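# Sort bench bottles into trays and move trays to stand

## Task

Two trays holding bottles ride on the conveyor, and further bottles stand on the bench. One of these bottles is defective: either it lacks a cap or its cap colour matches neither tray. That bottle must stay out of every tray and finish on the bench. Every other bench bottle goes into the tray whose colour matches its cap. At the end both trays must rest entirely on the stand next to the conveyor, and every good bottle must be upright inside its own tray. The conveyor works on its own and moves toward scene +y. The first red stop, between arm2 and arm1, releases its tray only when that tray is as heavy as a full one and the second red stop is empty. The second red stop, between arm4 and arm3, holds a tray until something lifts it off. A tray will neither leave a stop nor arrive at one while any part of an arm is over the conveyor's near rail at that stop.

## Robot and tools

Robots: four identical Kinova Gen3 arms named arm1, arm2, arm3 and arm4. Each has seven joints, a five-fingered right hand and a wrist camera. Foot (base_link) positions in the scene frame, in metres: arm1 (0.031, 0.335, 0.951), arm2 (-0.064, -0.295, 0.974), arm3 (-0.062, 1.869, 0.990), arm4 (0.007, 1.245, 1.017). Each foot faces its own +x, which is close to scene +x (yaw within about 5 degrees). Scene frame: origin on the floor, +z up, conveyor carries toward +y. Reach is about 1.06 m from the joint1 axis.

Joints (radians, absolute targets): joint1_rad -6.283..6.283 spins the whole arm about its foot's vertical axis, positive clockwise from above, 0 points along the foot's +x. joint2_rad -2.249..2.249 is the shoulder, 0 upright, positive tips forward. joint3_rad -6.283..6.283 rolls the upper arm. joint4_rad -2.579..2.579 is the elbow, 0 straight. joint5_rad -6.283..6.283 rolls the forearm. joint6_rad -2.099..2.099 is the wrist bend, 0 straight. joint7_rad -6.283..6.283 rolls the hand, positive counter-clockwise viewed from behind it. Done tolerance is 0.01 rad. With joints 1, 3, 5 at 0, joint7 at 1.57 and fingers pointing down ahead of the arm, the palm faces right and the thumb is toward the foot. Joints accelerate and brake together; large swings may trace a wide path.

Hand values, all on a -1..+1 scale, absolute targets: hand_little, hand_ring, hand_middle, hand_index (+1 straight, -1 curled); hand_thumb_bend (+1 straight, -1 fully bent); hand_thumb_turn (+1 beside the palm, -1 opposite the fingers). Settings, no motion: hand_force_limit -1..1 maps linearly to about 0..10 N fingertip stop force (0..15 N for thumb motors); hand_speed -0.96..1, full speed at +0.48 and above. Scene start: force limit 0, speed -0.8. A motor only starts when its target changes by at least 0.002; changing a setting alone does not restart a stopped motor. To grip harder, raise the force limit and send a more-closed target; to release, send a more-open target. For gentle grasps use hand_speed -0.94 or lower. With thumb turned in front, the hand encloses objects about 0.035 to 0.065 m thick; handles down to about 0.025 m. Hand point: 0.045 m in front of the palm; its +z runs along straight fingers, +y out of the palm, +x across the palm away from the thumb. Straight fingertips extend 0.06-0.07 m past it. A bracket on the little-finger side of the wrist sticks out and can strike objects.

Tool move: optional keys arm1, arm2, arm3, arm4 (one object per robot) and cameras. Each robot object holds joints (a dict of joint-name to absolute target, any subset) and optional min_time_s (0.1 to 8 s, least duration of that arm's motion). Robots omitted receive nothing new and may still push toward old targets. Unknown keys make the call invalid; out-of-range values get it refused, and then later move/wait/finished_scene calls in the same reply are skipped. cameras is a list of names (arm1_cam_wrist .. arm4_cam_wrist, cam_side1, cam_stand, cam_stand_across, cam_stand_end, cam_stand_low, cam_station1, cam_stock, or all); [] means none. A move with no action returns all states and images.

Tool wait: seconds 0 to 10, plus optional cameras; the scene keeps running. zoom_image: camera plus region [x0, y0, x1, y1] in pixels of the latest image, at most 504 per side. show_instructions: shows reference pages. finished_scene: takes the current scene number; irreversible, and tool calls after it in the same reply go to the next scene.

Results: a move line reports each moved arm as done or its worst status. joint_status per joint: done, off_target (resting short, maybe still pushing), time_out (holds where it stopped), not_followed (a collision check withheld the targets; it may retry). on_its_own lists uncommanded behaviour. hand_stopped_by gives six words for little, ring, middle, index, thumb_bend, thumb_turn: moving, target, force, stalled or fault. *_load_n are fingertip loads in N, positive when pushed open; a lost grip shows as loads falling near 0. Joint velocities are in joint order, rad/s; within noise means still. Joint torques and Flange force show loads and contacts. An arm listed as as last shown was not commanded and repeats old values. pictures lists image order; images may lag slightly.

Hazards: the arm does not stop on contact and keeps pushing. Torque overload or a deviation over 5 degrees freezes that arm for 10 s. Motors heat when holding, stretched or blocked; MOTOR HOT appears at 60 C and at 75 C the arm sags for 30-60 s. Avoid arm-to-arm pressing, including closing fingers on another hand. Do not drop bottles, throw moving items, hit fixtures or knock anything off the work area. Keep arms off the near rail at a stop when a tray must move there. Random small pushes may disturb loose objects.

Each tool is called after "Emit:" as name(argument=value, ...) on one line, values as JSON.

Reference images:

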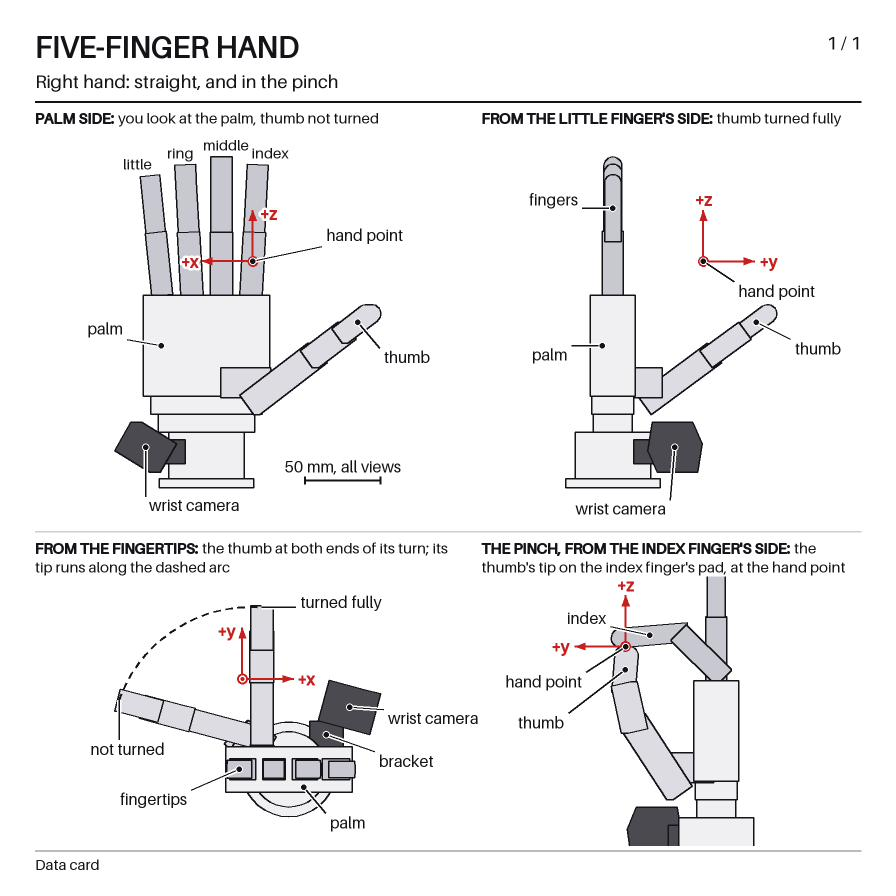

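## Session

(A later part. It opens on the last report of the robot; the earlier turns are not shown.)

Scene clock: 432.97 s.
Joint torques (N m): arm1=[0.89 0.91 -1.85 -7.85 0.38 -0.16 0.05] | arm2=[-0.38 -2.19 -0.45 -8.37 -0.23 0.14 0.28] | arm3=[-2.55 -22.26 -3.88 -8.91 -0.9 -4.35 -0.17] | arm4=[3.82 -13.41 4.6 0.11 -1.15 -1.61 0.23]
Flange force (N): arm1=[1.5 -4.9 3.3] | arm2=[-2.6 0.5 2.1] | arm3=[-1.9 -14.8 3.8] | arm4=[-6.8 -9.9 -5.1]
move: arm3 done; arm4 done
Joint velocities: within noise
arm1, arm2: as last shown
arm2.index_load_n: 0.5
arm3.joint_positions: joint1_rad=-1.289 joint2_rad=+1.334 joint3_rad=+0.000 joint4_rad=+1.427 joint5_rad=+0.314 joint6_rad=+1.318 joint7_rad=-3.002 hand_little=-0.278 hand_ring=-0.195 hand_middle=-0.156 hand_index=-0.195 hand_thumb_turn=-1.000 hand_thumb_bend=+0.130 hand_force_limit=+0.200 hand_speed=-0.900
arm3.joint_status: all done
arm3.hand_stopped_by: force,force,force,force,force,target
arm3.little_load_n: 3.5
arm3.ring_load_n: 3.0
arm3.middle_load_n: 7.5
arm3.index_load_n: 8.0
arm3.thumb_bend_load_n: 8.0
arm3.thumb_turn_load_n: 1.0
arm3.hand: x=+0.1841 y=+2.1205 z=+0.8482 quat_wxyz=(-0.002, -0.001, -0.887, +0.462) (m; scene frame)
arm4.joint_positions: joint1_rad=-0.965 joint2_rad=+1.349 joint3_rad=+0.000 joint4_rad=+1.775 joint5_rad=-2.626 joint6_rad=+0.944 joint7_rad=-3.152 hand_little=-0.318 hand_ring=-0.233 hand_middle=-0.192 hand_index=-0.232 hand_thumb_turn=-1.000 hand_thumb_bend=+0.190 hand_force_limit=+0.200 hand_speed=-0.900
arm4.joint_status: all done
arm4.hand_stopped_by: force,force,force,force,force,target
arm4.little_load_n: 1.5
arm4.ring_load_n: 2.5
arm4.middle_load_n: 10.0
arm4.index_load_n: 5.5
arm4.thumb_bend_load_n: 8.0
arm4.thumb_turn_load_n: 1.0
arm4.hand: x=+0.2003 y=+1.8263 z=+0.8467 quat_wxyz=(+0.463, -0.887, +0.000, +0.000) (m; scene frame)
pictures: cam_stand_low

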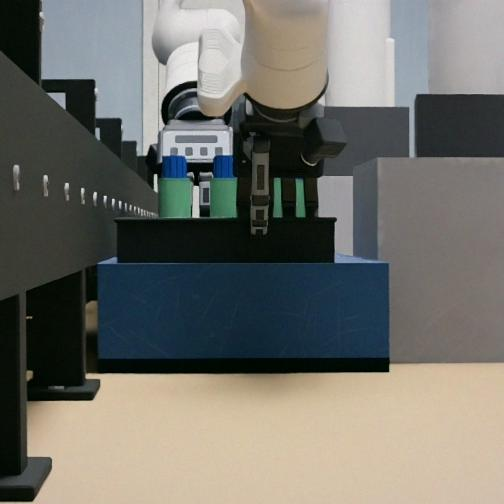

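Emit:
move(arm3={"joints": {"hand_little": 0.05, "hand_ring": 0.05, "hand_middle": 0.05, "hand_index": 0.05, "hand_thumb_bend": 0.5, "hand_speed": -0.8}}, arm4={"joints": {"hand_little": 0.05, "hand_ring": 0.05, "hand_middle": 0.05, "hand_index": 0.05, "hand_thumb_bend": 0.5, "hand_speed": -0.8}})

Emit:
move(arm3={"joints": {"joint1_rad": -1.2894, "joint2_rad": 1.269, "joint4_rad": 1.4659, "joint5_rad": 0.3117, "joint6_rad": 1.3437, "joint7_rad": -2.993}, "min_time_s": 1.5}, arm4={"joints": {"joint1_rad": -0.9652, "joint2_rad": 1.2659, "joint4_rad": 1.8267, "joint5_rad": -2.6142, "joint6_rad": 0.9173, "joint7_rad": -3.1717}, "min_time_s": 1.5}, cameras=["cam_stand_low", "cam_stand_end", "cam_stand"])

Emit:
move(arm3={"joints": {"joint1_rad": -1.2894, "joint2_rad": 1.0976, "joint4_rad": 1.5409, "joint5_rad": 0.3063, "joint6_rad": 1.4356, "joint7_rad": -2.9632}, "min_time_s": 1.5}, arm4={"joints": {"joint1_rad": -0.9652, "joint2_rad": 1.0675, "joint4_rad": 1.9202, "joint5_rad": -2.5681, "joint6_rad": 0.8279, "joint7_rad": -3.2433}, "min_time_s": 1.5}, cameras=["cam_stand_low", "cam_stand_end", "cam_stand"])

Scene clock: 439.67 s.
Joint torques (N m): arm1=[0.86 0.92 -1.83 -7.83 0.38 -0.18 0.03] | arm2=[-0.4 -2.15 -0.45 -8.36 -0.24 0.15 0.26] | arm3=[0.6 -21.53 1.19 -0.84 0.42 1.99 -0.45] | arm4=[-0.44 -21.01 -0.75 -2.5 0.01 1.84 -0.34]
Flange force (N): arm1=[1.5 -4.9 3.1] | arm2=[-2.5 0.3 2.2] | arm3=[-1.1 5.7 0.1] | arm4=[-0.9 2.8 -1.6]
move: arm3 done; arm4 done
Joint velocities: within noise
arm1, arm2: as last shown
arm1.ring_load_n: 0.5
arm2.index_load_n: 0.0
arm3.joint_positions: joint1_rad=-1.289 joint2_rad=+1.334 joint3_rad=+0.000 joint4_rad=+1.427 joint5_rad=+0.314 joint6_rad=+1.318 joint7_rad=-3.002 hand_little=+0.050 hand_ring=+0.050 hand_middle=+0.050 hand_index=+0.050 hand_thumb_turn=-1.000 hand_thumb_bend=+0.500 hand_force_limit=+0.200 hand_speed=-0.800
arm3.joint_status: all done
arm3.hand_stopped_by: target,target,target,target,target,target
arm3.little_load_n: 0.0
arm3.ring_load_n: 0.0
arm3.middle_load_n: 0.0
arm3.index_load_n: 0.0
arm3.thumb_bend_load_n: 0.0
arm3.thumb_turn_load_n: 0.0
arm3.hand: x=+0.1841 y=+2.1205 z=+0.8482 quat_wxyz=(-0.002, -0.001, -0.887, +0.462) (m; scene frame)
arm4.joint_positions: joint1_rad=-0.965 joint2_rad=+1.349 joint3_rad=+0.000 joint4_rad=+1.775 joint5_rad=-2.626 joint6_rad=+0.944 joint7_rad=-3.152 hand_little=+0.050 hand_ring=+0.050 hand_middle=+0.050 hand_index=+0.050 hand_thumb_turn=-1.000 hand_thumb_bend=+0.500 hand_force_limit=+0.200 hand_speed=-0.800
arm4.joint_status: all done
arm4.hand_stopped_by: target,target,target,target,target,target
arm4.little_load_n: 0.0
arm4.ring_load_n: 0.0
arm4.middle_load_n: -0.5
arm4.index_load_n: 0.0
arm4.thumb_bend_load_n: 0.0
arm4.thumb_turn_load_n: 0.0
arm4.hand: x=+0.2003 y=+1.8263 z=+0.8467 quat_wxyz=(+0.463, -0.887, +0.000, +0.000) (m; scene frame)
pictures: none

Scene clock: 441.47 s.
Joint torques (N m): arm1=[0.86 0.93 -1.86 -7.86 0.4 -0.16 0.03] | arm2=[-0.4 -2.21 -0.48 -8.37 -0.25 0.16 0.26] | arm3=[0.63 -21.39 1.1 -1.06 0.45 1.98 -0.46] | arm4=[-0.47 -20.75 -0.75 -2.78 -0.06 1.83 -0.37]
Flange force (N): arm1=[1.5 -5.0 3.3] | arm2=[-2.7 0.3 2.2] | arm3=[-1.1 5.6 0.0] | arm4=[-0.8 2.8 -1.7]
move: arm3 done; arm4 done
Joint velocities: within noise
arm1, arm2: as last shown
arm1.ring_load_n: 0.0
arm1.middle_load_n: 0.5
arm1.thumb_bend_load_n: -0.5
arm3.joint_positions: joint1_rad=-1.289 joint2_rad=+1.269 joint3_rad=+0.000 joint4_rad=+1.466 joint5_rad=+0.312 joint6_rad=+1.344 joint7_rad=-2.993 hand_little=+0.050 hand_ring=+0.050 hand_middle=+0.050 hand_index=+0.050 hand_thumb_turn=-1.000 hand_thumb_bend=+0.500 hand_force_limit=+0.200 hand_speed=-0.800
arm3.joint_status: all done
arm3.hand_stopped_by: target,target,target,target,target,target
arm3.little_load_n: 0.0
arm3.ring_load_n: 0.0
arm3.middle_load_n: 0.0
arm3.index_load_n: 0.0
arm3.thumb_bend_load_n: 0.0
arm3.thumb_turn_load_n: 0.0
arm3.hand: x=+0.1841 y=+2.1208 z=+0.8780 quat_wxyz=(-0.002, -0.001, -0.887, +0.463) (m; scene frame)
arm4.joint_positions: joint1_rad=-0.965 joint2_rad=+1.266 joint3_rad=+0.000 joint4_rad=+1.827 joint5_rad=-2.614 joint6_rad=+0.917 joint7_rad=-3.172 hand_little=+0.050 hand_ring=+0.050 hand_middle=+0.050 hand_index=+0.050 hand_thumb_turn=-1.000 hand_thumb_bend=+0.500 hand_force_limit=+0.200 hand_speed=-0.800
arm4.joint_status: all done
arm4.hand_stopped_by: target,target,target,target,target,target
arm4.little_load_n: 0.0
arm4.ring_load_n: 0.0
arm4.middle_load_n: 0.0
arm4.index_load_n: 0.0
arm4.thumb_bend_load_n: 0.0
arm4.thumb_turn_load_n: 0.0
arm4.hand: x=+0.2006 y=+1.8268 z=+0.8807 quat_wxyz=(+0.462, -0.887, +0.000, +0.000) (m; scene frame)
pictures: cam_stand, cam_stand_end, cam_stand_low

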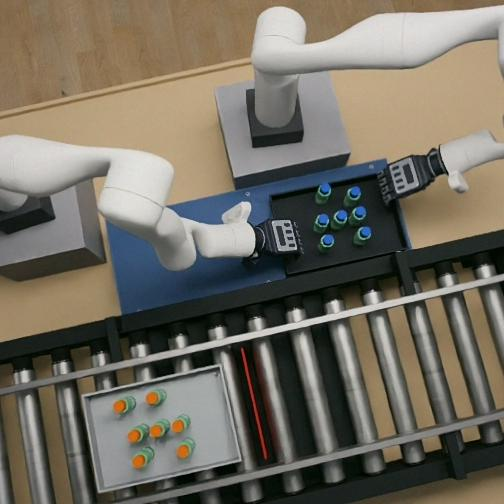

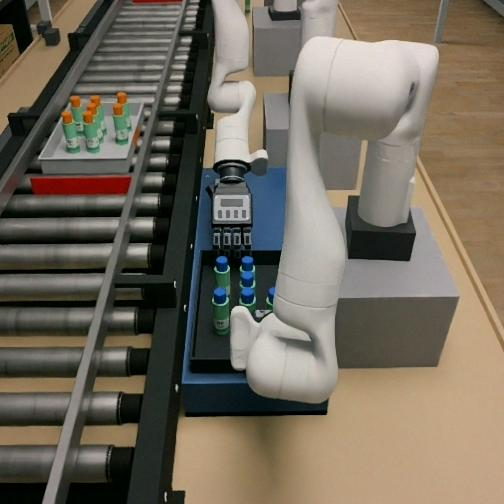

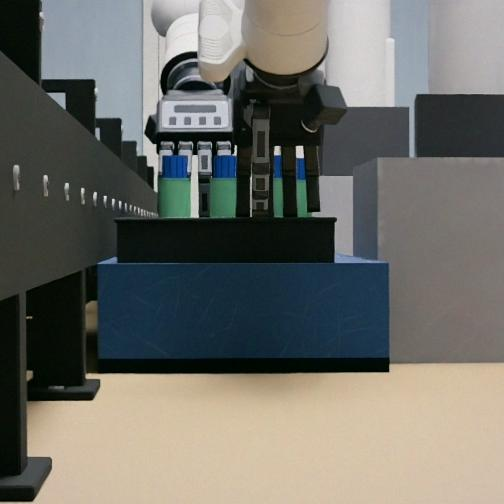

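Scene clock: 443.30 s.
Joint torques (N m): arm1=[0.9 0.9 -1.86 -7.8 0.38 -0.17 0.05] | arm2=[-0.43 -2.2 -0.48 -8.36 -0.23 0.15 0.28] | arm3=[0.57 -20.84 1.06 -1.81 0.54 1.94 -0.45] | arm4=[-0.46 -20.09 -0.62 -3.56 -0.15 1.86 -0.35]
Flange force (N): arm1=[1.4 -5.0 3.1] | arm2=[-2.6 0.4 2.1] | arm3=[-1.2 5.2 -0.5] | arm4=[-0.6 3.1 -1.0]
move: arm3 done; arm4 done
Joint velocities: within noise
arm1, arm2: as last shown
arm1.ring_load_n: 0.5
arm1.middle_load_n: 0.0
arm1.thumb_bend_load_n: 0.0
arm2.ring_load_n: 0.5
arm3.joint_positions: joint1_rad=-1.289 joint2_rad=+1.098 joint3_rad=+0.000 joint4_rad=+1.541 joint5_rad=+0.306 joint6_rad=+1.436 joint7_rad=-2.963 hand_little=+0.050 hand_ring=+0.050 hand_middle=+0.050 hand_index=+0.050 hand_thumb_turn=-1.000 hand_thumb_bend=+0.500 hand_force_limit=+0.200 hand_speed=-0.800
arm3.joint_status: all done
arm3.hand_stopped_by: target,target,target,target,target,target
arm3.little_load_n: 0.0
arm3.ring_load_n: 0.0
arm3.middle_load_n: 0.0
arm3.index_load_n: 0.0
arm3.thumb_bend_load_n: 0.0
arm3.thumb_turn_load_n: 0.0
arm3.hand: x=+0.1838 y=+2.1209 z=+0.9580 quat_wxyz=(-0.002, -0.001, -0.887, +0.463) (m; scene frame)
arm4.joint_positions: joint1_rad=-0.965 joint2_rad=+1.068 joint3_rad=+0.000 joint4_rad=+1.920 joint5_rad=-2.568 joint6_rad=+0.828 joint7_rad=-3.243 hand_little=+0.050 hand_ring=+0.050 hand_middle=+0.050 hand_index=+0.050 hand_thumb_turn=-1.000 hand_thumb_bend=+0.500 hand_force_limit=+0.200 hand_speed=-0.800
arm4.joint_status: all done
arm4.hand_stopped_by: target,target,target,target,target,target
arm4.little_load_n: 0.0
arm4.ring_load_n: 0.0
arm4.middle_load_n: 0.0
arm4.index_load_n: 0.0
arm4.thumb_bend_load_n: 0.0
arm4.thumb_turn_load_n: 0.0
arm4.hand: x=+0.2006 y=+1.8266 z=+0.9606 quat_wxyz=(+0.462, -0.887, +0.000, +0.000) (m; scene frame)
pictures: cam_stand, cam_stand_end, cam_stand_low

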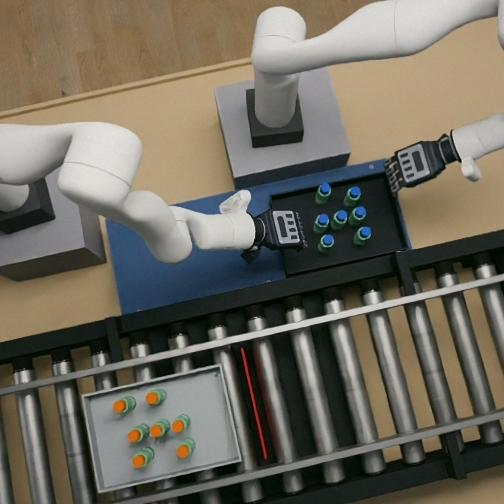

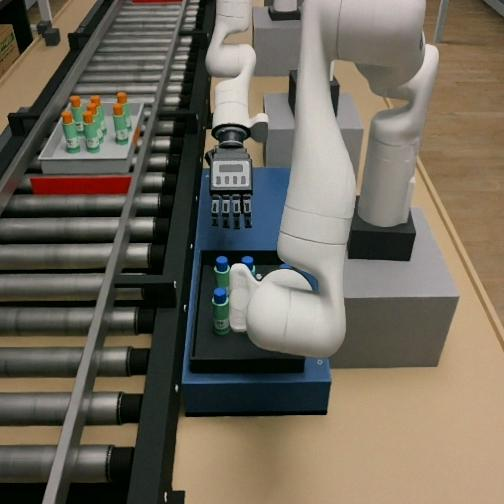

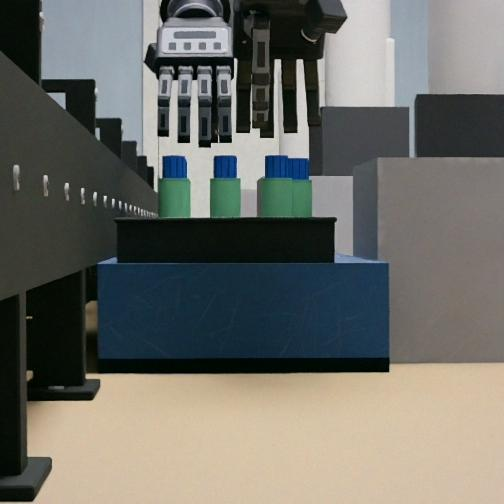

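Emit:
move(arm3={"joints": {"joint1_rad": -1.16, "joint2_rad": 0.74, "joint4_rad": 1.6711, "joint5_rad": 0.4064, "joint6_rad": 1.5148, "joint7_rad": -2.8601}, "min_time_s": 2.5}, arm4={"joints": {"joint1_rad": -0.7933, "joint2_rad": 0.7, "joint4_rad": 2.0189, "joint5_rad": -2.2572, "joint6_rad": 0.7303, "joint7_rad": -3.444}, "min_time_s": 2.5})

Emit:
move(arm3={"joints": {"joint1_rad": -0.5905, "joint2_rad": 0.674, "joint4_rad": 1.7645, "joint5_rad": 0.848, "joint6_rad": 1.2846, "joint7_rad": -2.6399}, "min_time_s": 3}, arm4={"joints": {"joint1_rad": -0.1309, "joint2_rad": 0.69, "joint4_rad": 1.8732, "joint5_rad": -1.4835, "joint6_rad": 0.9293, "joint7_rad": -3.6695}, "min_time_s": 3}, cameras=["cam_stand_end", "cam_stand", "cam_stand_across"])

Emit:
move(arm3={"joints": {"joint1_rad": -0.1253, "joint2_rad": 0.9642, "joint4_rad": 1.2183, "joint5_rad": 1.0356, "joint6_rad": 1.2587, "joint7_rad": -2.1068}, "min_time_s": 3}, arm4={"joints": {"joint1_rad": 0.2638, "joint2_rad": 0.9775, "joint4_rad": 1.295, "joint5_rad": -0.9932, "joint6_rad": 1.3018, "joint7_rad": -4.038}, "min_time_s": 3}, cameras=["cam_stand_end", "cam_stand", "cam_stand_across"])

Emit:
zoom_image(camera="cam_stand", region=[60, 330, 280, 504])

Emit:
zoom_image(camera="cam_stand_end", region=[20, 60, 160, 190])

Scene clock: 472.63 s.
Joint torques (N m): arm1=[0.9 0.9 -1.82 -7.88 0.39 -0.16 0.04] | arm2=[-0.42 -2.16 -0.44 -8.36 -0.23 0.18 0.26] | arm3=[0.56 -18.51 0.91 -3.69 0.8 1.67 -0.46] | arm4=[-0.41 -17.64 -0.73 -5.48 -0.51 1.8 -0.35]
Flange force (N): arm1=[1.5 -4.9 3.3] | arm2=[-2.5 0.4 2.2] | arm3=[-1.8 4.6 -0.8] | arm4=[-1.0 3.6 -0.2]
move: arm3 done; arm4 done
Joint velocities: within noise
arm1.joint_positions: joint1_rad=-0.800 joint2_rad=-0.378 joint3_rad=+0.000 joint4_rad=+1.600 joint5_rad=+0.300 joint6_rad=+1.900 joint7_rad=-2.000 hand_little=-1.000 hand_ring=-1.000 hand_middle=+0.200 hand_index=+0.200 hand_thumb_turn=-1.000 hand_thumb_bend=+0.680 hand_force_limit=-0.300 hand_speed=-0.800
arm1.joint_status: not commanded
arm1.hand_stopped_by: target,target,target,target,target,target
arm1.little_load_n: 0.0
arm1.ring_load_n: 0.0
arm1.middle_load_n: 0.0
arm1.index_load_n: 0.0
arm1.thumb_bend_load_n: 0.0
arm1.thumb_turn_load_n: 0.0
arm1.hand: x=+0.2241 y=+0.4359 z=+1.4130 quat_wxyz=(-0.088, +0.176, -0.975, +0.102) (m; scene frame)
arm2.joint_positions: joint1_rad=+0.900 joint2_rad=-0.372 joint3_rad=+0.000 joint4_rad=+1.600 joint5_rad=+0.000 joint6_rad=+1.950 joint7_rad=-1.900 hand_little=-1.000 hand_ring=-1.000 hand_middle=+0.200 hand_index=+0.200 hand_thumb_turn=-1.000 hand_thumb_bend=+0.680 hand_force_limit=-0.300 hand_speed=-0.800
arm2.joint_status: not commanded
arm2.hand_stopped_by: target,target,target,target,target,target
arm2.little_load_n: 0.0
arm2.ring_load_n: 0.0
arm2.middle_load_n: 0.0
arm2.index_load_n: 0.0
arm2.thumb_bend_load_n: 0.0
arm2.thumb_turn_load_n: 0.0
arm2.hand: x=+0.0552 y=-0.4345 z=+1.4321 quat_wxyz=(+0.020, -0.614, -0.789, -0.005) (m; scene frame)
arm3.joint_positions: joint1_rad=-1.160 joint2_rad=+0.740 joint3_rad=+0.000 joint4_rad=+1.671 joint5_rad=+0.406 joint6_rad=+1.515 joint7_rad=-2.860 hand_little=+0.050 hand_ring=+0.050 hand_middle=+0.050 hand_index=+0.050 hand_thumb_turn=-1.000 hand_thumb_bend=+0.500 hand_force_limit=+0.200 hand_speed=-0.800
arm3.joint_status: all done
arm3.hand_stopped_by: target,target,target,target,target,target
arm3.little_load_n: 0.0
arm3.ring_load_n: 0.0
arm3.middle_load_n: 0.0
arm3.index_load_n: 0.0
arm3.thumb_bend_load_n: 0.0
arm3.thumb_turn_load_n: 0.0
arm3.hand: x=+0.2415 y=+2.0860 z=+1.0983 quat_wxyz=(-0.027, -0.014, -0.909, +0.416) (m; scene frame)
arm4.joint_positions: joint1_rad=-0.793 joint2_rad=+0.700 joint3_rad=+0.000 joint4_rad=+2.019 joint5_rad=-2.257 joint6_rad=+0.730 joint7_rad=-3.444 hand_little=+0.050 hand_ring=+0.050 hand_middle=+0.050 hand_index=+0.050 hand_thumb_turn=-1.000 hand_thumb_bend=+0.500 hand_force_limit=+0.200 hand_speed=-0.800
arm4.joint_status: all done
arm4.hand_stopped_by: target,target,target,target,target,target
arm4.little_load_n: 0.0
arm4.ring_load_n: 0.0
arm4.middle_load_n: 0.0
arm4.index_load_n: 0.0
arm4.thumb_bend_load_n: 0.0
arm4.thumb_turn_load_n: 0.0
arm4.hand: x=+0.2615 y=+1.7875 z=+1.1206 quat_wxyz=(+0.497, -0.867, -0.015, -0.028) (m; scene frame)
pictures: none

Scene clock: 476.00 s.
Joint torques (N m): arm1=[0.89 0.89 -1.81 -7.86 0.4 -0.16 0.03] | arm2=[-0.44 -2.17 -0.48 -8.34 -0.24 0.16 0.27] | arm3=[0.57 -18.27 1.32 -4.36 1.27 1.45 -0.46] | arm4=[-0.5 -17.51 -1.2 -5.53 -1.03 1.47 -0.34]
Flange force (N): arm1=[1.5 -4.8 3.3] | arm2=[-2.6 0.3 2.0] | arm3=[-3.4 3.9 0.1] | arm4=[-2.0 2.8 0.1]
move: arm3 done; arm4 done
Joint velocities: within noise
arm1, arm2: as last shown
arm3.joint_positions: joint1_rad=-0.591 joint2_rad=+0.674 joint3_rad=+0.000 joint4_rad=+1.764 joint5_rad=+0.848 joint6_rad=+1.285 joint7_rad=-2.640 hand_little=+0.050 hand_ring=+0.050 hand_middle=+0.050 hand_index=+0.050 hand_thumb_turn=-1.000 hand_thumb_bend=+0.500 hand_force_limit=+0.200 hand_speed=-0.800
arm3.joint_status: all done
arm3.hand_stopped_by: target,target,target,target,target,target
arm3.little_load_n: 0.0
arm3.ring_load_n: 0.0
arm3.middle_load_n: 0.0
arm3.index_load_n: 0.0
arm3.thumb_bend_load_n: 0.0
arm3.thumb_turn_load_n: 0.0
arm3.hand: x=+0.4209 y=+1.8588 z=+1.1224 quat_wxyz=(-0.060, -0.031, -0.901, +0.429) (m; scene frame)
arm4.joint_positions: joint1_rad=-0.131 joint2_rad=+0.690 joint3_rad=+0.000 joint4_rad=+1.873 joint5_rad=-1.484 joint6_rad=+0.929 joint7_rad=-3.670 hand_little=+0.050 hand_ring=+0.050 hand_middle=+0.050 hand_index=+0.050 hand_thumb_turn=-1.000 hand_thumb_bend=+0.500 hand_force_limit=+0.200 hand_speed=-0.800
arm4.joint_status: all done
arm4.hand_stopped_by: target,target,target,target,target,target
arm4.little_load_n: 0.0
arm4.ring_load_n: 0.0
arm4.middle_load_n: 0.0
arm4.index_load_n: 0.0
arm4.thumb_bend_load_n: 0.0
arm4.thumb_turn_load_n: 0.0
arm4.hand: x=+0.4441 y=+1.5574 z=+1.1348 quat_wxyz=(+0.476, -0.876, -0.034, -0.065) (m; scene frame)
pictures: cam_stand, cam_stand_across, cam_stand_end

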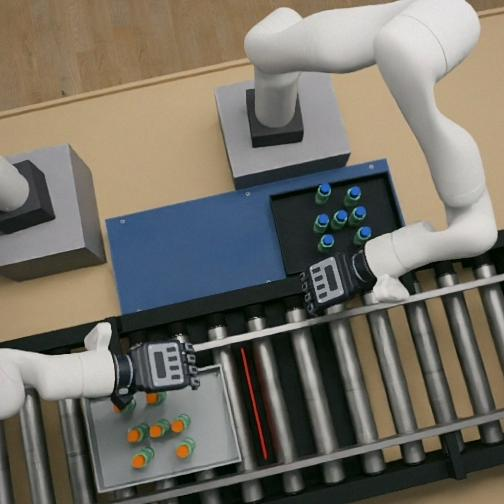

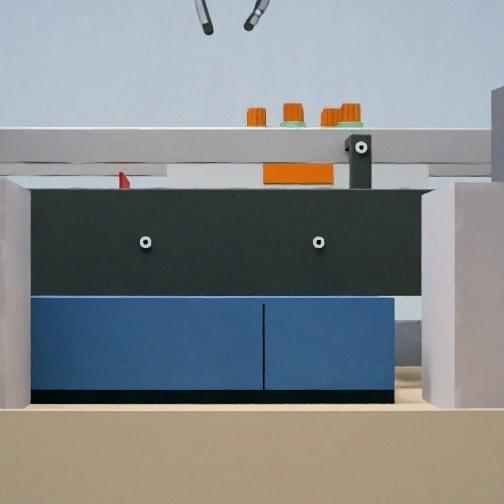

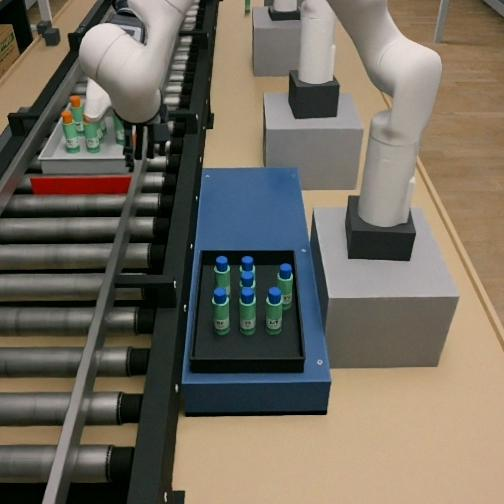

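Scene clock: 479.37 s.
Joint torques (N m): arm1=[0.85 0.91 -1.84 -7.84 0.39 -0.17 0.03] | arm2=[-0.39 -2.2 -0.44 -8.33 -0.23 0.16 0.28] | arm3=[0.59 -24.02 1.94 -6.47 1.71 0.96 -0.43] | arm4=[-0.49 -22.14 -1.48 -6.18 -1.4 1.13 -0.31]
Flange force (N): arm1=[1.5 -5.0 3.2] | arm2=[-2.6 0.5 2.0] | arm3=[-5.6 2.0 0.7] | arm4=[-1.0 2.1 0.4]
move: arm3 done; arm4 done
Joint velocities: within noise
arm1, arm2: as last shown
arm3.joint_positions: joint1_rad=-0.125 joint2_rad=+0.964 joint3_rad=+0.000 joint4_rad=+1.218 joint5_rad=+1.036 joint6_rad=+1.259 joint7_rad=-2.107 hand_little=+0.050 hand_ring=+0.050 hand_middle=+0.050 hand_index=+0.050 hand_thumb_turn=-1.000 hand_thumb_bend=+0.500 hand_force_limit=+0.200 hand_speed=-0.800
arm3.joint_status: all done
arm3.hand_stopped_by: target,target,target,target,target,target
arm3.little_load_n: 0.0
arm3.ring_load_n: 0.0
arm3.middle_load_n: 0.0
arm3.index_load_n: 0.0
arm3.thumb_bend_load_n: 0.0
arm3.thumb_turn_load_n: 0.0
arm3.hand: x=+0.5721 y=+1.6360 z=+1.1035 quat_wxyz=(-0.002, -0.001, -0.887, +0.462) (m; scene frame)
arm4.joint_positions: joint1_rad=+0.264 joint2_rad=+0.977 joint3_rad=+0.000 joint4_rad=+1.295 joint5_rad=-0.993 joint6_rad=+1.302 joint7_rad=-4.038 hand_little=+0.050 hand_ring=+0.050 hand_middle=+0.050 hand_index=+0.050 hand_thumb_turn=-1.000 hand_thumb_bend=+0.500 hand_force_limit=+0.200 hand_speed=-0.800
arm4.joint_status: all done
arm4.hand_stopped_by: target,target,target,target,target,target
arm4.little_load_n: 0.0
arm4.ring_load_n: 0.0
arm4.middle_load_n: 0.0
arm4.index_load_n: 0.0
arm4.thumb_bend_load_n: 0.0
arm4.thumb_turn_load_n: 0.0
arm4.hand: x=+0.5527 y=+1.3519 z=+1.0995 quat_wxyz=(+0.462, -0.887, +0.000, +0.000) (m; scene frame)
pictures: cam_stand, cam_stand_across, cam_stand_end

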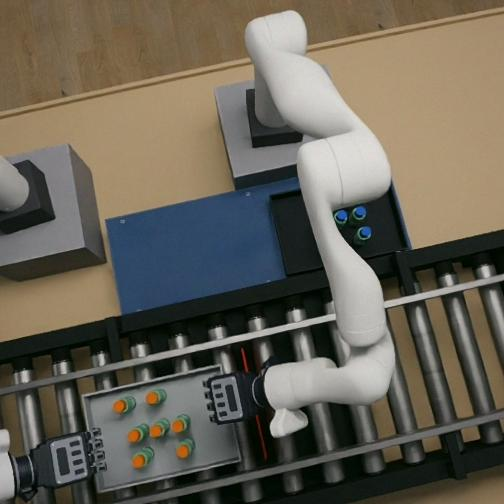

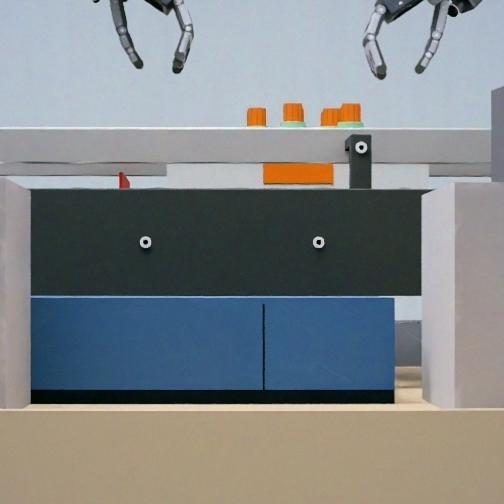

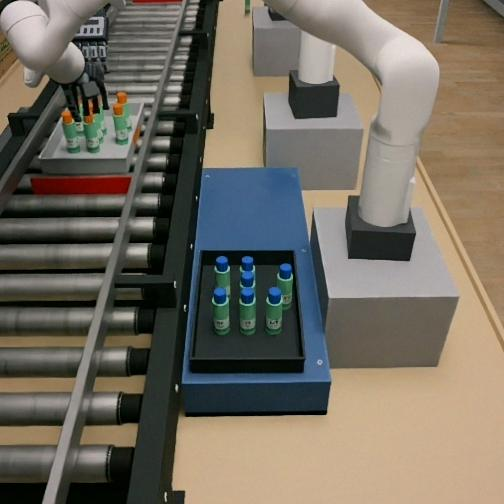

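Scaled by 2.291 from the camera's 504x504 image, which has a finer 720x720 frame.

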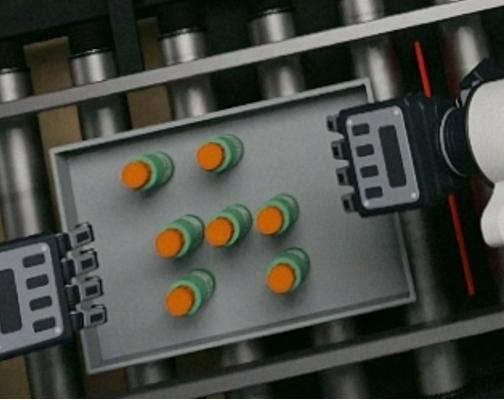

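Scaled by 3.600 from the camera's 504x504 image, which has a finer 720x720 frame.

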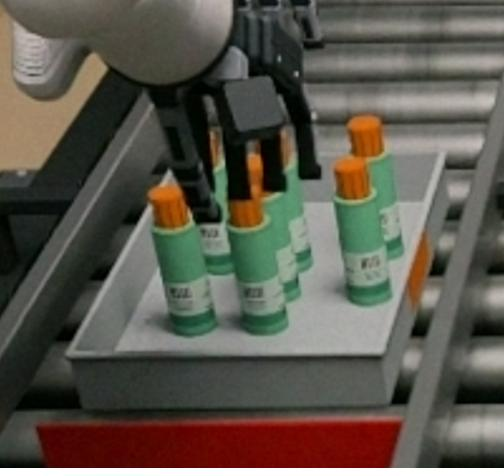

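Emit:
move(arm3={"joints": {"joint1_rad": -0.1073, "joint2_rad": 1.0924, "joint4_rad": 1.2731, "joint5_rad": 1.106, "joint6_rad": 1.1587, "joint7_rad": -2.2715}, "min_time_s": 2.5}, arm4={"joints": {"joint1_rad": 0.2914, "joint2_rad": 1.1896, "joint4_rad": 1.1309, "joint5_rad": -0.9894, "joint6_rad": 1.2928, "joint7_rad": -3.9846}, "min_time_s": 2.5}, cameras=["cam_stand", "cam_stand_across", "cam_stand_end"])

Emit:
zoom_image(camera="cam_stand", region=[60, 330, 280, 504])

Emit:
zoom_image(camera="cam_stand_end", region=[20, 60, 160, 190])

Emit:
move(arm3={"joints": {"joint1_rad": -0.1073, "joint2_rad": 1.1732, "joint4_rad": 1.2548, "joint5_rad": 1.1316, "joint6_rad": 1.1314, "joint7_rad": -2.3332}, "min_time_s": 2}, arm4={"joints": {"joint1_rad": 0.2914, "joint2_rad": 1.2654, "joint4_rad": 1.104, "joint5_rad": -1.0016, "joint6_rad": 1.2662, "joint7_rad": -3.9418}, "min_time_s": 2}, cameras=["cam_stand", "cam_stand_across", "cam_stand_end"])

Emit:
zoom_image(camera="cam_stand_end", region=[20, 60, 160, 190])

Emit:
zoom_image(camera="cam_stand_across", region=[120, 80, 460, 220])

Scene clock: 487.83 s.
Joint torques (N m): arm1=[0.88 0.9 -1.84 -7.85 0.39 -0.16 0.05] | arm2=[-0.41 -2.21 -0.46 -8.35 -0.22 0.16 0.27] | arm3=[0.58 -24.38 2.09 -5.54 1.53 1.25 -0.43] | arm4=[-0.52 -23.83 -1.58 -5.86 -1.35 1.26 -0.33]
Flange force (N): arm1=[1.5 -4.9 3.3] | arm2=[-2.6 0.4 2.0] | arm3=[-5.1 2.6 1.3] | arm4=[-1.2 2.1 0.5]
move: arm3 done; arm4 done
Joint velocities: within noise
arm1, arm2: as last shown
arm3.joint_positions: joint1_rad=-0.107 joint2_rad=+1.092 joint3_rad=+0.000 joint4_rad=+1.273 joint5_rad=+1.106 joint6_rad=+1.159 joint7_rad=-2.271 hand_little=+0.050 hand_ring=+0.050 hand_middle=+0.050 hand_index=+0.050 hand_thumb_turn=-1.000 hand_thumb_bend=+0.500 hand_force_limit=+0.200 hand_speed=-0.800
arm3.joint_status: all done
arm3.hand_stopped_by: target,target,target,target,target,target
arm3.little_load_n: 0.0
arm3.ring_load_n: 0.0
arm3.middle_load_n: 0.0
arm3.index_load_n: 0.0
arm3.thumb_bend_load_n: 0.0
arm3.thumb_turn_load_n: 0.0
arm3.hand: x=+0.5631 y=+1.6248 z=+1.0135 quat_wxyz=(-0.002, -0.001, -0.887, +0.463) (m; scene frame)
arm4.joint_positions: joint1_rad=+0.291 joint2_rad=+1.190 joint3_rad=+0.000 joint4_rad=+1.131 joint5_rad=-0.989 joint6_rad=+1.293 joint7_rad=-3.985 hand_little=+0.050 hand_ring=+0.050 hand_middle=+0.050 hand_index=+0.050 hand_thumb_turn=-1.000 hand_thumb_bend=+0.500 hand_force_limit=+0.200 hand_speed=-0.800
arm4.joint_status: all done
arm4.hand_stopped_by: target,target,target,target,target,target
arm4.little_load_n: 0.0
arm4.ring_load_n: 0.0
arm4.middle_load_n: 0.0
arm4.index_load_n: 0.0
arm4.thumb_bend_load_n: 0.0
arm4.thumb_turn_load_n: 0.0
arm4.hand: x=+0.5802 y=+1.3301 z=+1.0095 quat_wxyz=(+0.463, -0.887, +0.000, +0.000) (m; scene frame)
pictures: cam_stand, cam_stand_across, cam_stand_end

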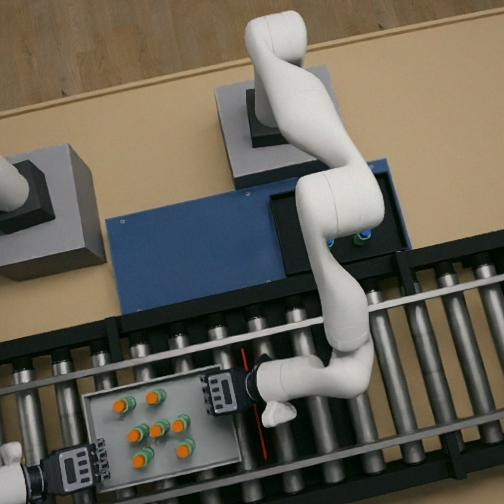

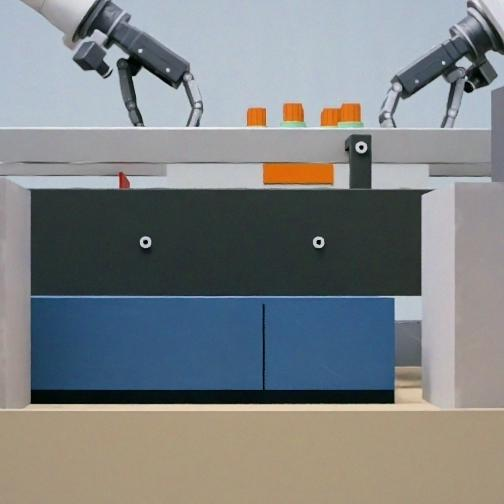

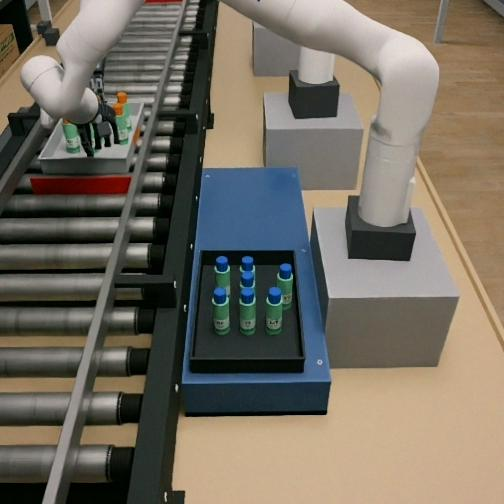

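Scaled by 2.291 from the camera's 504x504 image, which has a finer 720x720 frame.

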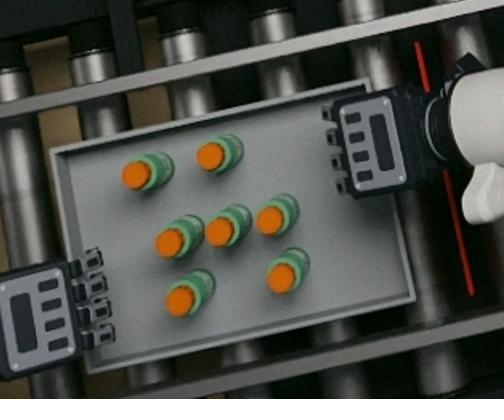

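Scaled by 3.600 from the camera's 504x504 image, which has a finer 720x720 frame.

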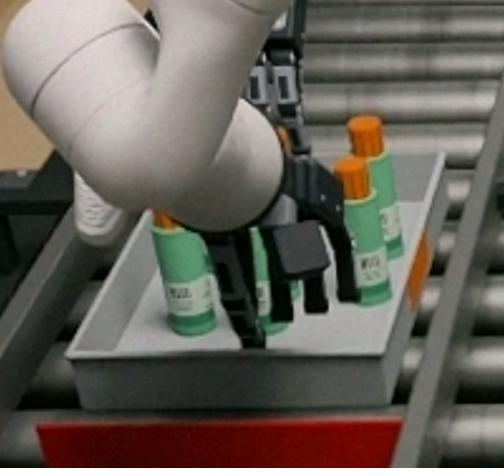

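Scene clock: 490.13 s.
Joint torques (N m): arm1=[0.89 0.89 -1.81 -7.83 0.38 -0.15 0.04] | arm2=[-0.41 -2.19 -0.45 -8.37 -0.24 0.18 0.26] | arm3=[0.54 -24.67 2.14 -5.25 1.41 1.33 -0.43] | arm4=[-0.42 -23.99 -1.65 -5.6 -1.32 1.33 -0.33]
Flange force (N): arm1=[1.4 -4.9 3.2] | arm2=[-2.6 0.4 2.2] | arm3=[-4.7 2.9 1.5] | arm4=[-1.4 1.8 0.5]
move: arm3 done; arm4 done
Joint velocities: within noise
arm1, arm2: as last shown
arm1.little_load_n: 0.5
arm3.joint_positions: joint1_rad=-0.107 joint2_rad=+1.173 joint3_rad=+0.000 joint4_rad=+1.255 joint5_rad=+1.132 joint6_rad=+1.131 joint7_rad=-2.333 hand_little=+0.050 hand_ring=+0.050 hand_middle=+0.050 hand_index=+0.050 hand_thumb_turn=-1.000 hand_thumb_bend=+0.500 hand_force_limit=+0.200 hand_speed=-0.800
arm3.joint_status: all done
arm3.hand_stopped_by: target,target,target,target,target,target
arm3.little_load_n: 0.0
arm3.ring_load_n: 0.0
arm3.middle_load_n: 0.0
arm3.index_load_n: -0.5
arm3.thumb_bend_load_n: 0.0
arm3.thumb_turn_load_n: 0.0
arm3.hand: x=+0.5632 y=+1.6247 z=+0.9695 quat_wxyz=(-0.002, -0.001, -0.887, +0.463) (m; scene frame)
arm4.joint_positions: joint1_rad=+0.291 joint2_rad=+1.265 joint3_rad=+0.000 joint4_rad=+1.104 joint5_rad=-1.002 joint6_rad=+1.266 joint7_rad=-3.942 hand_little=+0.050 hand_ring=+0.050 hand_middle=+0.050 hand_index=+0.050 hand_thumb_turn=-1.000 hand_thumb_bend=+0.500 hand_force_limit=+0.200 hand_speed=-0.800
arm4.joint_status: all done
arm4.hand_stopped_by: target,target,target,target,target,target
arm4.little_load_n: 0.0
arm4.ring_load_n: 0.0
arm4.middle_load_n: 0.0
arm4.index_load_n: 0.0
arm4.thumb_bend_load_n: 0.0
arm4.thumb_turn_load_n: 0.5
arm4.hand: x=+0.5801 y=+1.3302 z=+0.9685 quat_wxyz=(+0.463, -0.887, +0.000, +0.000) (m; scene frame)
pictures: cam_stand, cam_stand_across, cam_stand_end

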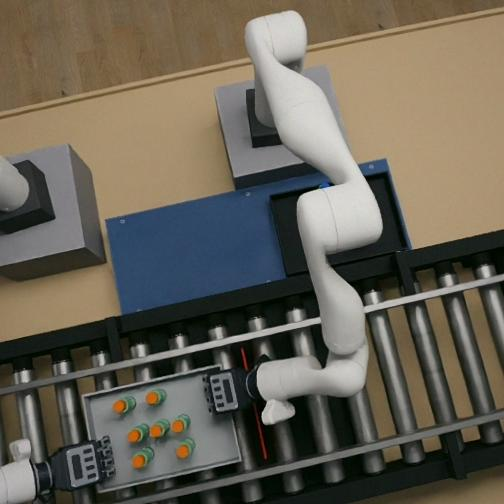

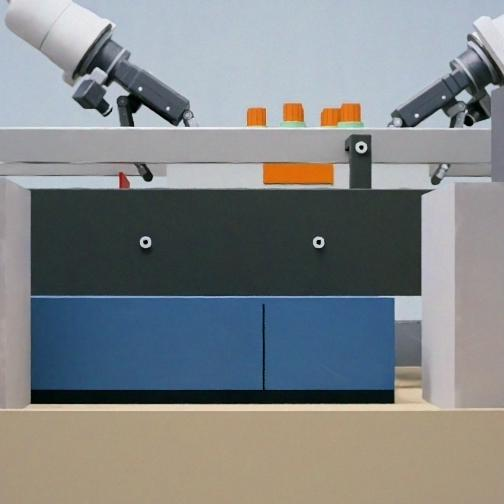

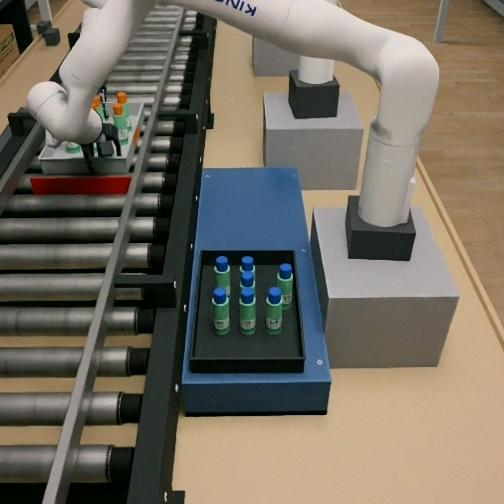

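Scaled by 3.600 from the camera's 504x504 image, which has a finer 720x720 frame.

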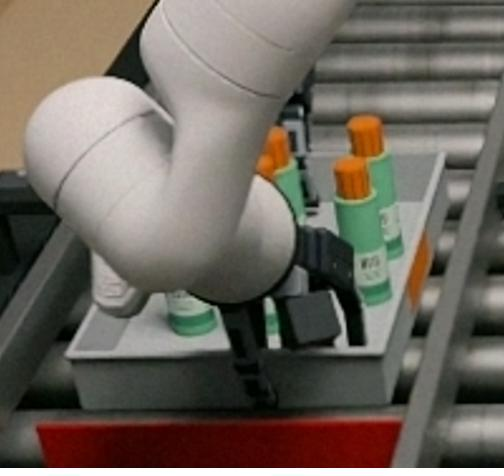

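Scaled by 1.482 from the camera's 504x504 image, which has a finer 720x720 frame.

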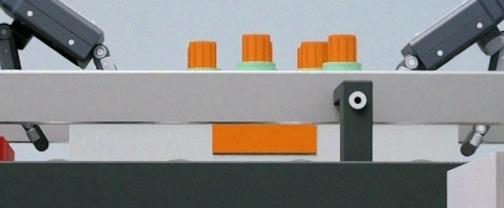

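Emit:
move(arm3={"joints": {"hand_little": -0.9, "hand_ring": -0.9, "hand_middle": -0.9, "hand_index": -0.9, "hand_thumb_bend": -0.7, "hand_force_limit": -0.5, "hand_speed": -0.87}}, arm4={"joints": {"hand_little": -0.9, "hand_ring": -0.9, "hand_middle": -0.9, "hand_index": -0.9, "hand_thumb_bend": -0.7, "hand_force_limit": -0.5, "hand_speed": -0.87}})

Emit:
move(arm3={"joints": {"hand_little": -0.85, "hand_ring": -0.85, "hand_middle": -0.85, "hand_index": -0.85, "hand_thumb_bend": -0.65, "hand_force_limit": 0.2, "hand_speed": -0.9}}, arm4={"joints": {"hand_little": -0.85, "hand_ring": -0.85, "hand_middle": -0.85, "hand_index": -0.85, "hand_thumb_bend": -0.65, "hand_force_limit": 0.2, "hand_speed": -0.9}}, cameras=["cam_stand_across"])

Emit:
move(arm3={"joints": {"joint1_rad": -0.1073, "joint2_rad": 1.1432, "joint4_rad": 1.2633, "joint5_rad": 1.1226, "joint6_rad": 1.1406, "joint7_rad": -2.3118}, "min_time_s": 2}, arm4={"joints": {"joint1_rad": 0.2914, "joint2_rad": 1.2353, "joint4_rad": 1.1162, "joint5_rad": -0.997, "joint6_rad": 1.2758, "joint7_rad": -3.9575}, "min_time_s": 2}, cameras=["cam_stand_end", "cam_stand_across"])

Emit:
zoom_image(camera="cam_stand_end", region=[20, 60, 160, 190])

Emit:
zoom_image(camera="cam_stand_across", region=[120, 80, 460, 220])

Scene clock: 499.53 s.
Joint torques (N m): arm1=[0.89 0.91 -1.83 -7.87 0.39 -0.16 0.03] | arm2=[-0.41 -2.2 -0.46 -8.3 -0.25 0.16 0.28] | arm3=[-1.84 -26.27 0.62 -5.25 0.9 1.45 -0.44] | arm4=[2.53 -26.32 0.05 -6.99 -1.26 0.62 -0.32]
Flange force (N): arm1=[1.5 -4.9 3.3] | arm2=[-2.7 0.4 1.9] | arm3=[-6.6 2.9 7.3] | arm4=[-2.2 1.7 5.8]
move: arm3 off_target; arm4 off_target
Joint velocities: within noise
arm1, arm2: as last shown
arm1.little_load_n: 0.0
arm3.joint_positions: joint1_rad=-0.107 joint2_rad=+1.173 joint3_rad=+0.000 joint4_rad=+1.255 joint5_rad=+1.132 joint6_rad=+1.131 joint7_rad=-2.333 hand_little=-0.250 hand_ring=-0.177 hand_middle=-0.129 hand_index=-0.177 hand_thumb_turn=-1.000 hand_thumb_bend=+0.124 hand_force_limit=-0.500 hand_speed=-0.870
arm3.joint_status: hand_little off_target (ended at -0.250, target -0.900); hand_ring off_target (ended at -0.177, target -0.900); hand_middle off_target (ended at -0.129, target -0.900); hand_index off_target (ended at -0.177, target -0.900); hand_thumb_bend off_target (ended at +0.124, target -0.700); the others done
arm3.hand_stopped_by: force,force,force,force,force,target
arm3.little_load_n: 3.0
arm3.ring_load_n: 3.5
arm3.middle_load_n: 0.0
arm3.index_load_n: 3.5
arm3.thumb_bend_load_n: 5.0
arm3.thumb_turn_load_n: 0.5
arm3.hand: x=+0.5633 y=+1.6248 z=+0.9694 quat_wxyz=(-0.002, -0.001, -0.887, +0.463) (m; scene frame)
arm4.joint_positions: joint1_rad=+0.291 joint2_rad=+1.265 joint3_rad=+0.000 joint4_rad=+1.104 joint5_rad=-1.002 joint6_rad=+1.266 joint7_rad=-3.942 hand_little=-0.310 hand_ring=-0.226 hand_middle=-0.177 hand_index=-0.226 hand_thumb_turn=-1.000 hand_thumb_bend=+0.199 hand_force_limit=-0.500 hand_speed=-0.870
arm4.joint_status: hand_little off_target (ended at -0.310, target -0.900); hand_ring off_target (ended at -0.226, target -0.900); hand_middle off_target (ended at -0.177, target -0.900); hand_index off_target (ended at -0.226, target -0.900); hand_thumb_bend off_target (ended at +0.199, target -0.700); the others done
arm4.hand_stopped_by: force,force,force,force,force,target
arm4.little_load_n: 4.0
arm4.ring_load_n: 2.5
arm4.middle_load_n: 0.5
arm4.index_load_n: 2.5
arm4.thumb_bend_load_n: 5.0
arm4.thumb_turn_load_n: 0.5
arm4.hand: x=+0.5801 y=+1.3302 z=+0.9685 quat_wxyz=(+0.463, -0.887, +0.000, +0.000) (m; scene frame)
pictures: none

Scene clock: 500.00 s.
Joint torques (N m): arm1=[0.87 0.91 -1.83 -7.87 0.39 -0.17 0.04] | arm2=[-0.42 -2.14 -0.48 -8.34 -0.25 0.17 0.3] | arm3=[-2.84 -27.2 -0.04 -4.79 0.29 2.08 -0.28] | arm4=[4.92 -28.69 1.47 -8.69 -1.42 -0.17 -0.1]
Flange force (N): arm1=[1.5 -4.9 3.3] | arm2=[-2.5 0.4 2.1] | arm3=[-8.2 3.6 11.3] | arm4=[-3.9 1.5 10.2]
move: arm3 off_target; arm4 off_target
Joint velocities: within noise
arm1, arm2: as last shown
arm3.joint_positions: joint1_rad=-0.107 joint2_rad=+1.173 joint3_rad=+0.000 joint4_rad=+1.255 joint5_rad=+1.132 joint6_rad=+1.131 joint7_rad=-2.333 hand_little=-0.266 hand_ring=-0.192 hand_middle=-0.145 hand_index=-0.184 hand_thumb_turn=-1.000 hand_thumb_bend=+0.116 hand_force_limit=+0.200 hand_speed=-0.900
arm3.joint_status: hand_little off_target (ended at -0.266, target -0.850); hand_ring off_target (ended at -0.192, target -0.850); hand_middle off_target (ended at -0.145, target -0.850); hand_index off_target (ended at -0.184, target -0.850); hand_thumb_bend off_target (ended at +0.116, target -0.650); the others done
arm3.hand_stopped_by: force,force,force,force,force,target
arm3.little_load_n: 7.5
arm3.ring_load_n: 9.0
arm3.middle_load_n: 6.5
arm3.index_load_n: 5.0
arm3.thumb_bend_load_n: 9.0
arm3.thumb_turn_load_n: 1.0
arm3.hand: x=+0.5633 y=+1.6247 z=+0.9694 quat_wxyz=(-0.002, -0.001, -0.887, +0.463) (m; scene frame)
arm4.joint_positions: joint1_rad=+0.291 joint2_rad=+1.265 joint3_rad=+0.000 joint4_rad=+1.104 joint5_rad=-1.002 joint6_rad=+1.266 joint7_rad=-3.942 hand_little=-0.318 hand_ring=-0.241 hand_middle=-0.193 hand_index=-0.241 hand_thumb_turn=-1.000 hand_thumb_bend=+0.191 hand_force_limit=+0.200 hand_speed=-0.900
arm4.joint_status: hand_little off_target (ended at -0.318, target -0.850); hand_ring off_target (ended at -0.241, target -0.850); hand_middle off_target (ended at -0.193, target -0.850); hand_index off_target (ended at -0.241, target -0.850); hand_thumb_bend off_target (ended at +0.191, target -0.650); the others done
arm4.hand_stopped_by: force,force,force,force,force,target
arm4.little_load_n: 3.5
arm4.ring_load_n: 9.0
arm4.middle_load_n: 10.0
arm4.index_load_n: 9.0
arm4.thumb_bend_load_n: 9.5
arm4.thumb_turn_load_n: 1.0
arm4.hand: x=+0.5801 y=+1.3302 z=+0.9685 quat_wxyz=(+0.462, -0.887, +0.000, +0.000) (m; scene frame)
pictures: cam_stand_across

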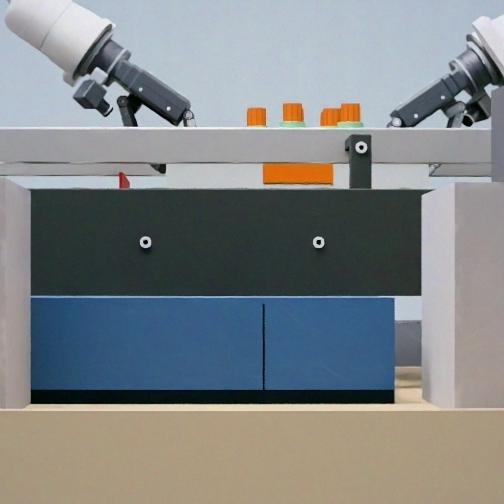

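Scene clock: 502.30 s.
Joint torques (N m): arm1=[0.87 0.92 -1.85 -7.86 0.38 -0.15 0.03] | arm2=[-0.4 -2.2 -0.48 -8.33 -0.23 0.18 0.28] | arm3=[-3.78 -27.42 -0.97 -4.84 -0.04 1.96 -0.38] | arm4=[5.97 -30.33 1.77 -9.57 -1.61 -0.12 -0.16]
Flange force (N): arm1=[1.5 -5.0 3.3] | arm2=[-2.7 0.4 2.1] | arm3=[-9.2 2.9 13.2] | arm4=[-4.3 2.9 13.2]
move: arm3 done; arm4 done
Joint velocities: within noise
arm1, arm2: as last shown
arm1.thumb_bend_load_n: -0.5
arm3.joint_positions: joint1_rad=-0.107 joint2_rad=+1.143 joint3_rad=+0.000 joint4_rad=+1.263 joint5_rad=+1.123 joint6_rad=+1.141 joint7_rad=-2.312 hand_little=-0.266 hand_ring=-0.192 hand_middle=-0.145 hand_index=-0.184 hand_thumb_turn=-1.000 hand_thumb_bend=+0.117 hand_force_limit=+0.200 hand_speed=-0.900
arm3.joint_status: all done
arm3.hand_stopped_by: force,force,force,force,force,target
arm3.little_load_n: 6.5
arm3.ring_load_n: 8.5
arm3.middle_load_n: 6.5
arm3.index_load_n: 5.0
arm3.thumb_bend_load_n: 9.5
arm3.thumb_turn_load_n: 1.5
arm3.hand: x=+0.5632 y=+1.6248 z=+0.9855 quat_wxyz=(-0.002, -0.001, -0.887, +0.463) (m; scene frame)
arm4.joint_positions: joint1_rad=+0.291 joint2_rad=+1.235 joint3_rad=+0.000 joint4_rad=+1.116 joint5_rad=-0.997 joint6_rad=+1.276 joint7_rad=-3.958 hand_little=-0.318 hand_ring=-0.241 hand_middle=-0.193 hand_index=-0.241 hand_thumb_turn=-1.000 hand_thumb_bend=+0.191 hand_force_limit=+0.200 hand_speed=-0.900
arm4.joint_status: all done
arm4.hand_stopped_by: force,force,force,force,force,target
arm4.little_load_n: 3.5
arm4.ring_load_n: 9.0
arm4.middle_load_n: 10.0
arm4.index_load_n: 9.5
arm4.thumb_bend_load_n: 10.0
arm4.thumb_turn_load_n: 0.5
arm4.hand: x=+0.5802 y=+1.3301 z=+0.9845 quat_wxyz=(+0.463, -0.887, +0.000, +0.000) (m; scene frame)
pictures: cam_stand_across, cam_stand_end

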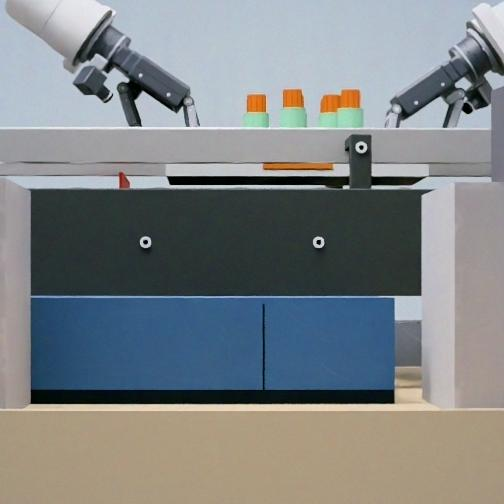

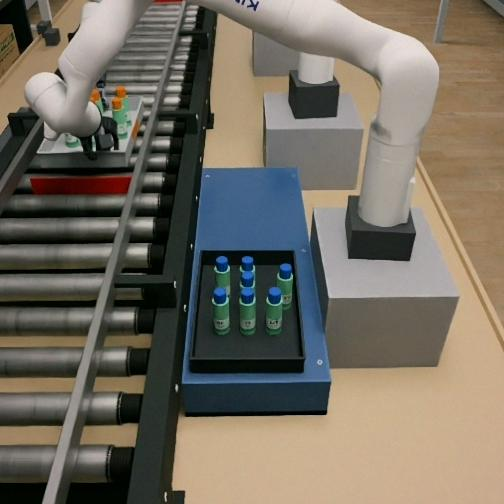

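Scaled by 3.600 from the camera's 504x504 image, which has a finer 720x720 frame.

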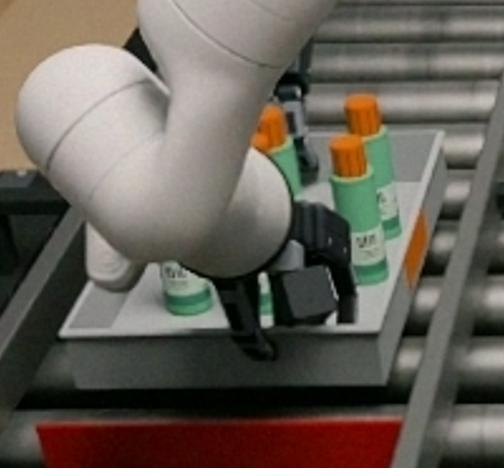

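Scaled by 1.482 from the camera's 504x504 image, which has a finer 720x720 frame.

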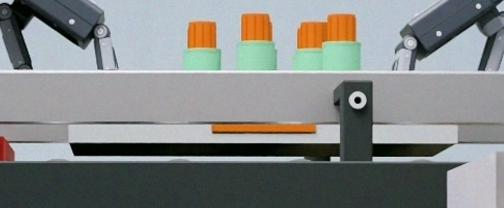

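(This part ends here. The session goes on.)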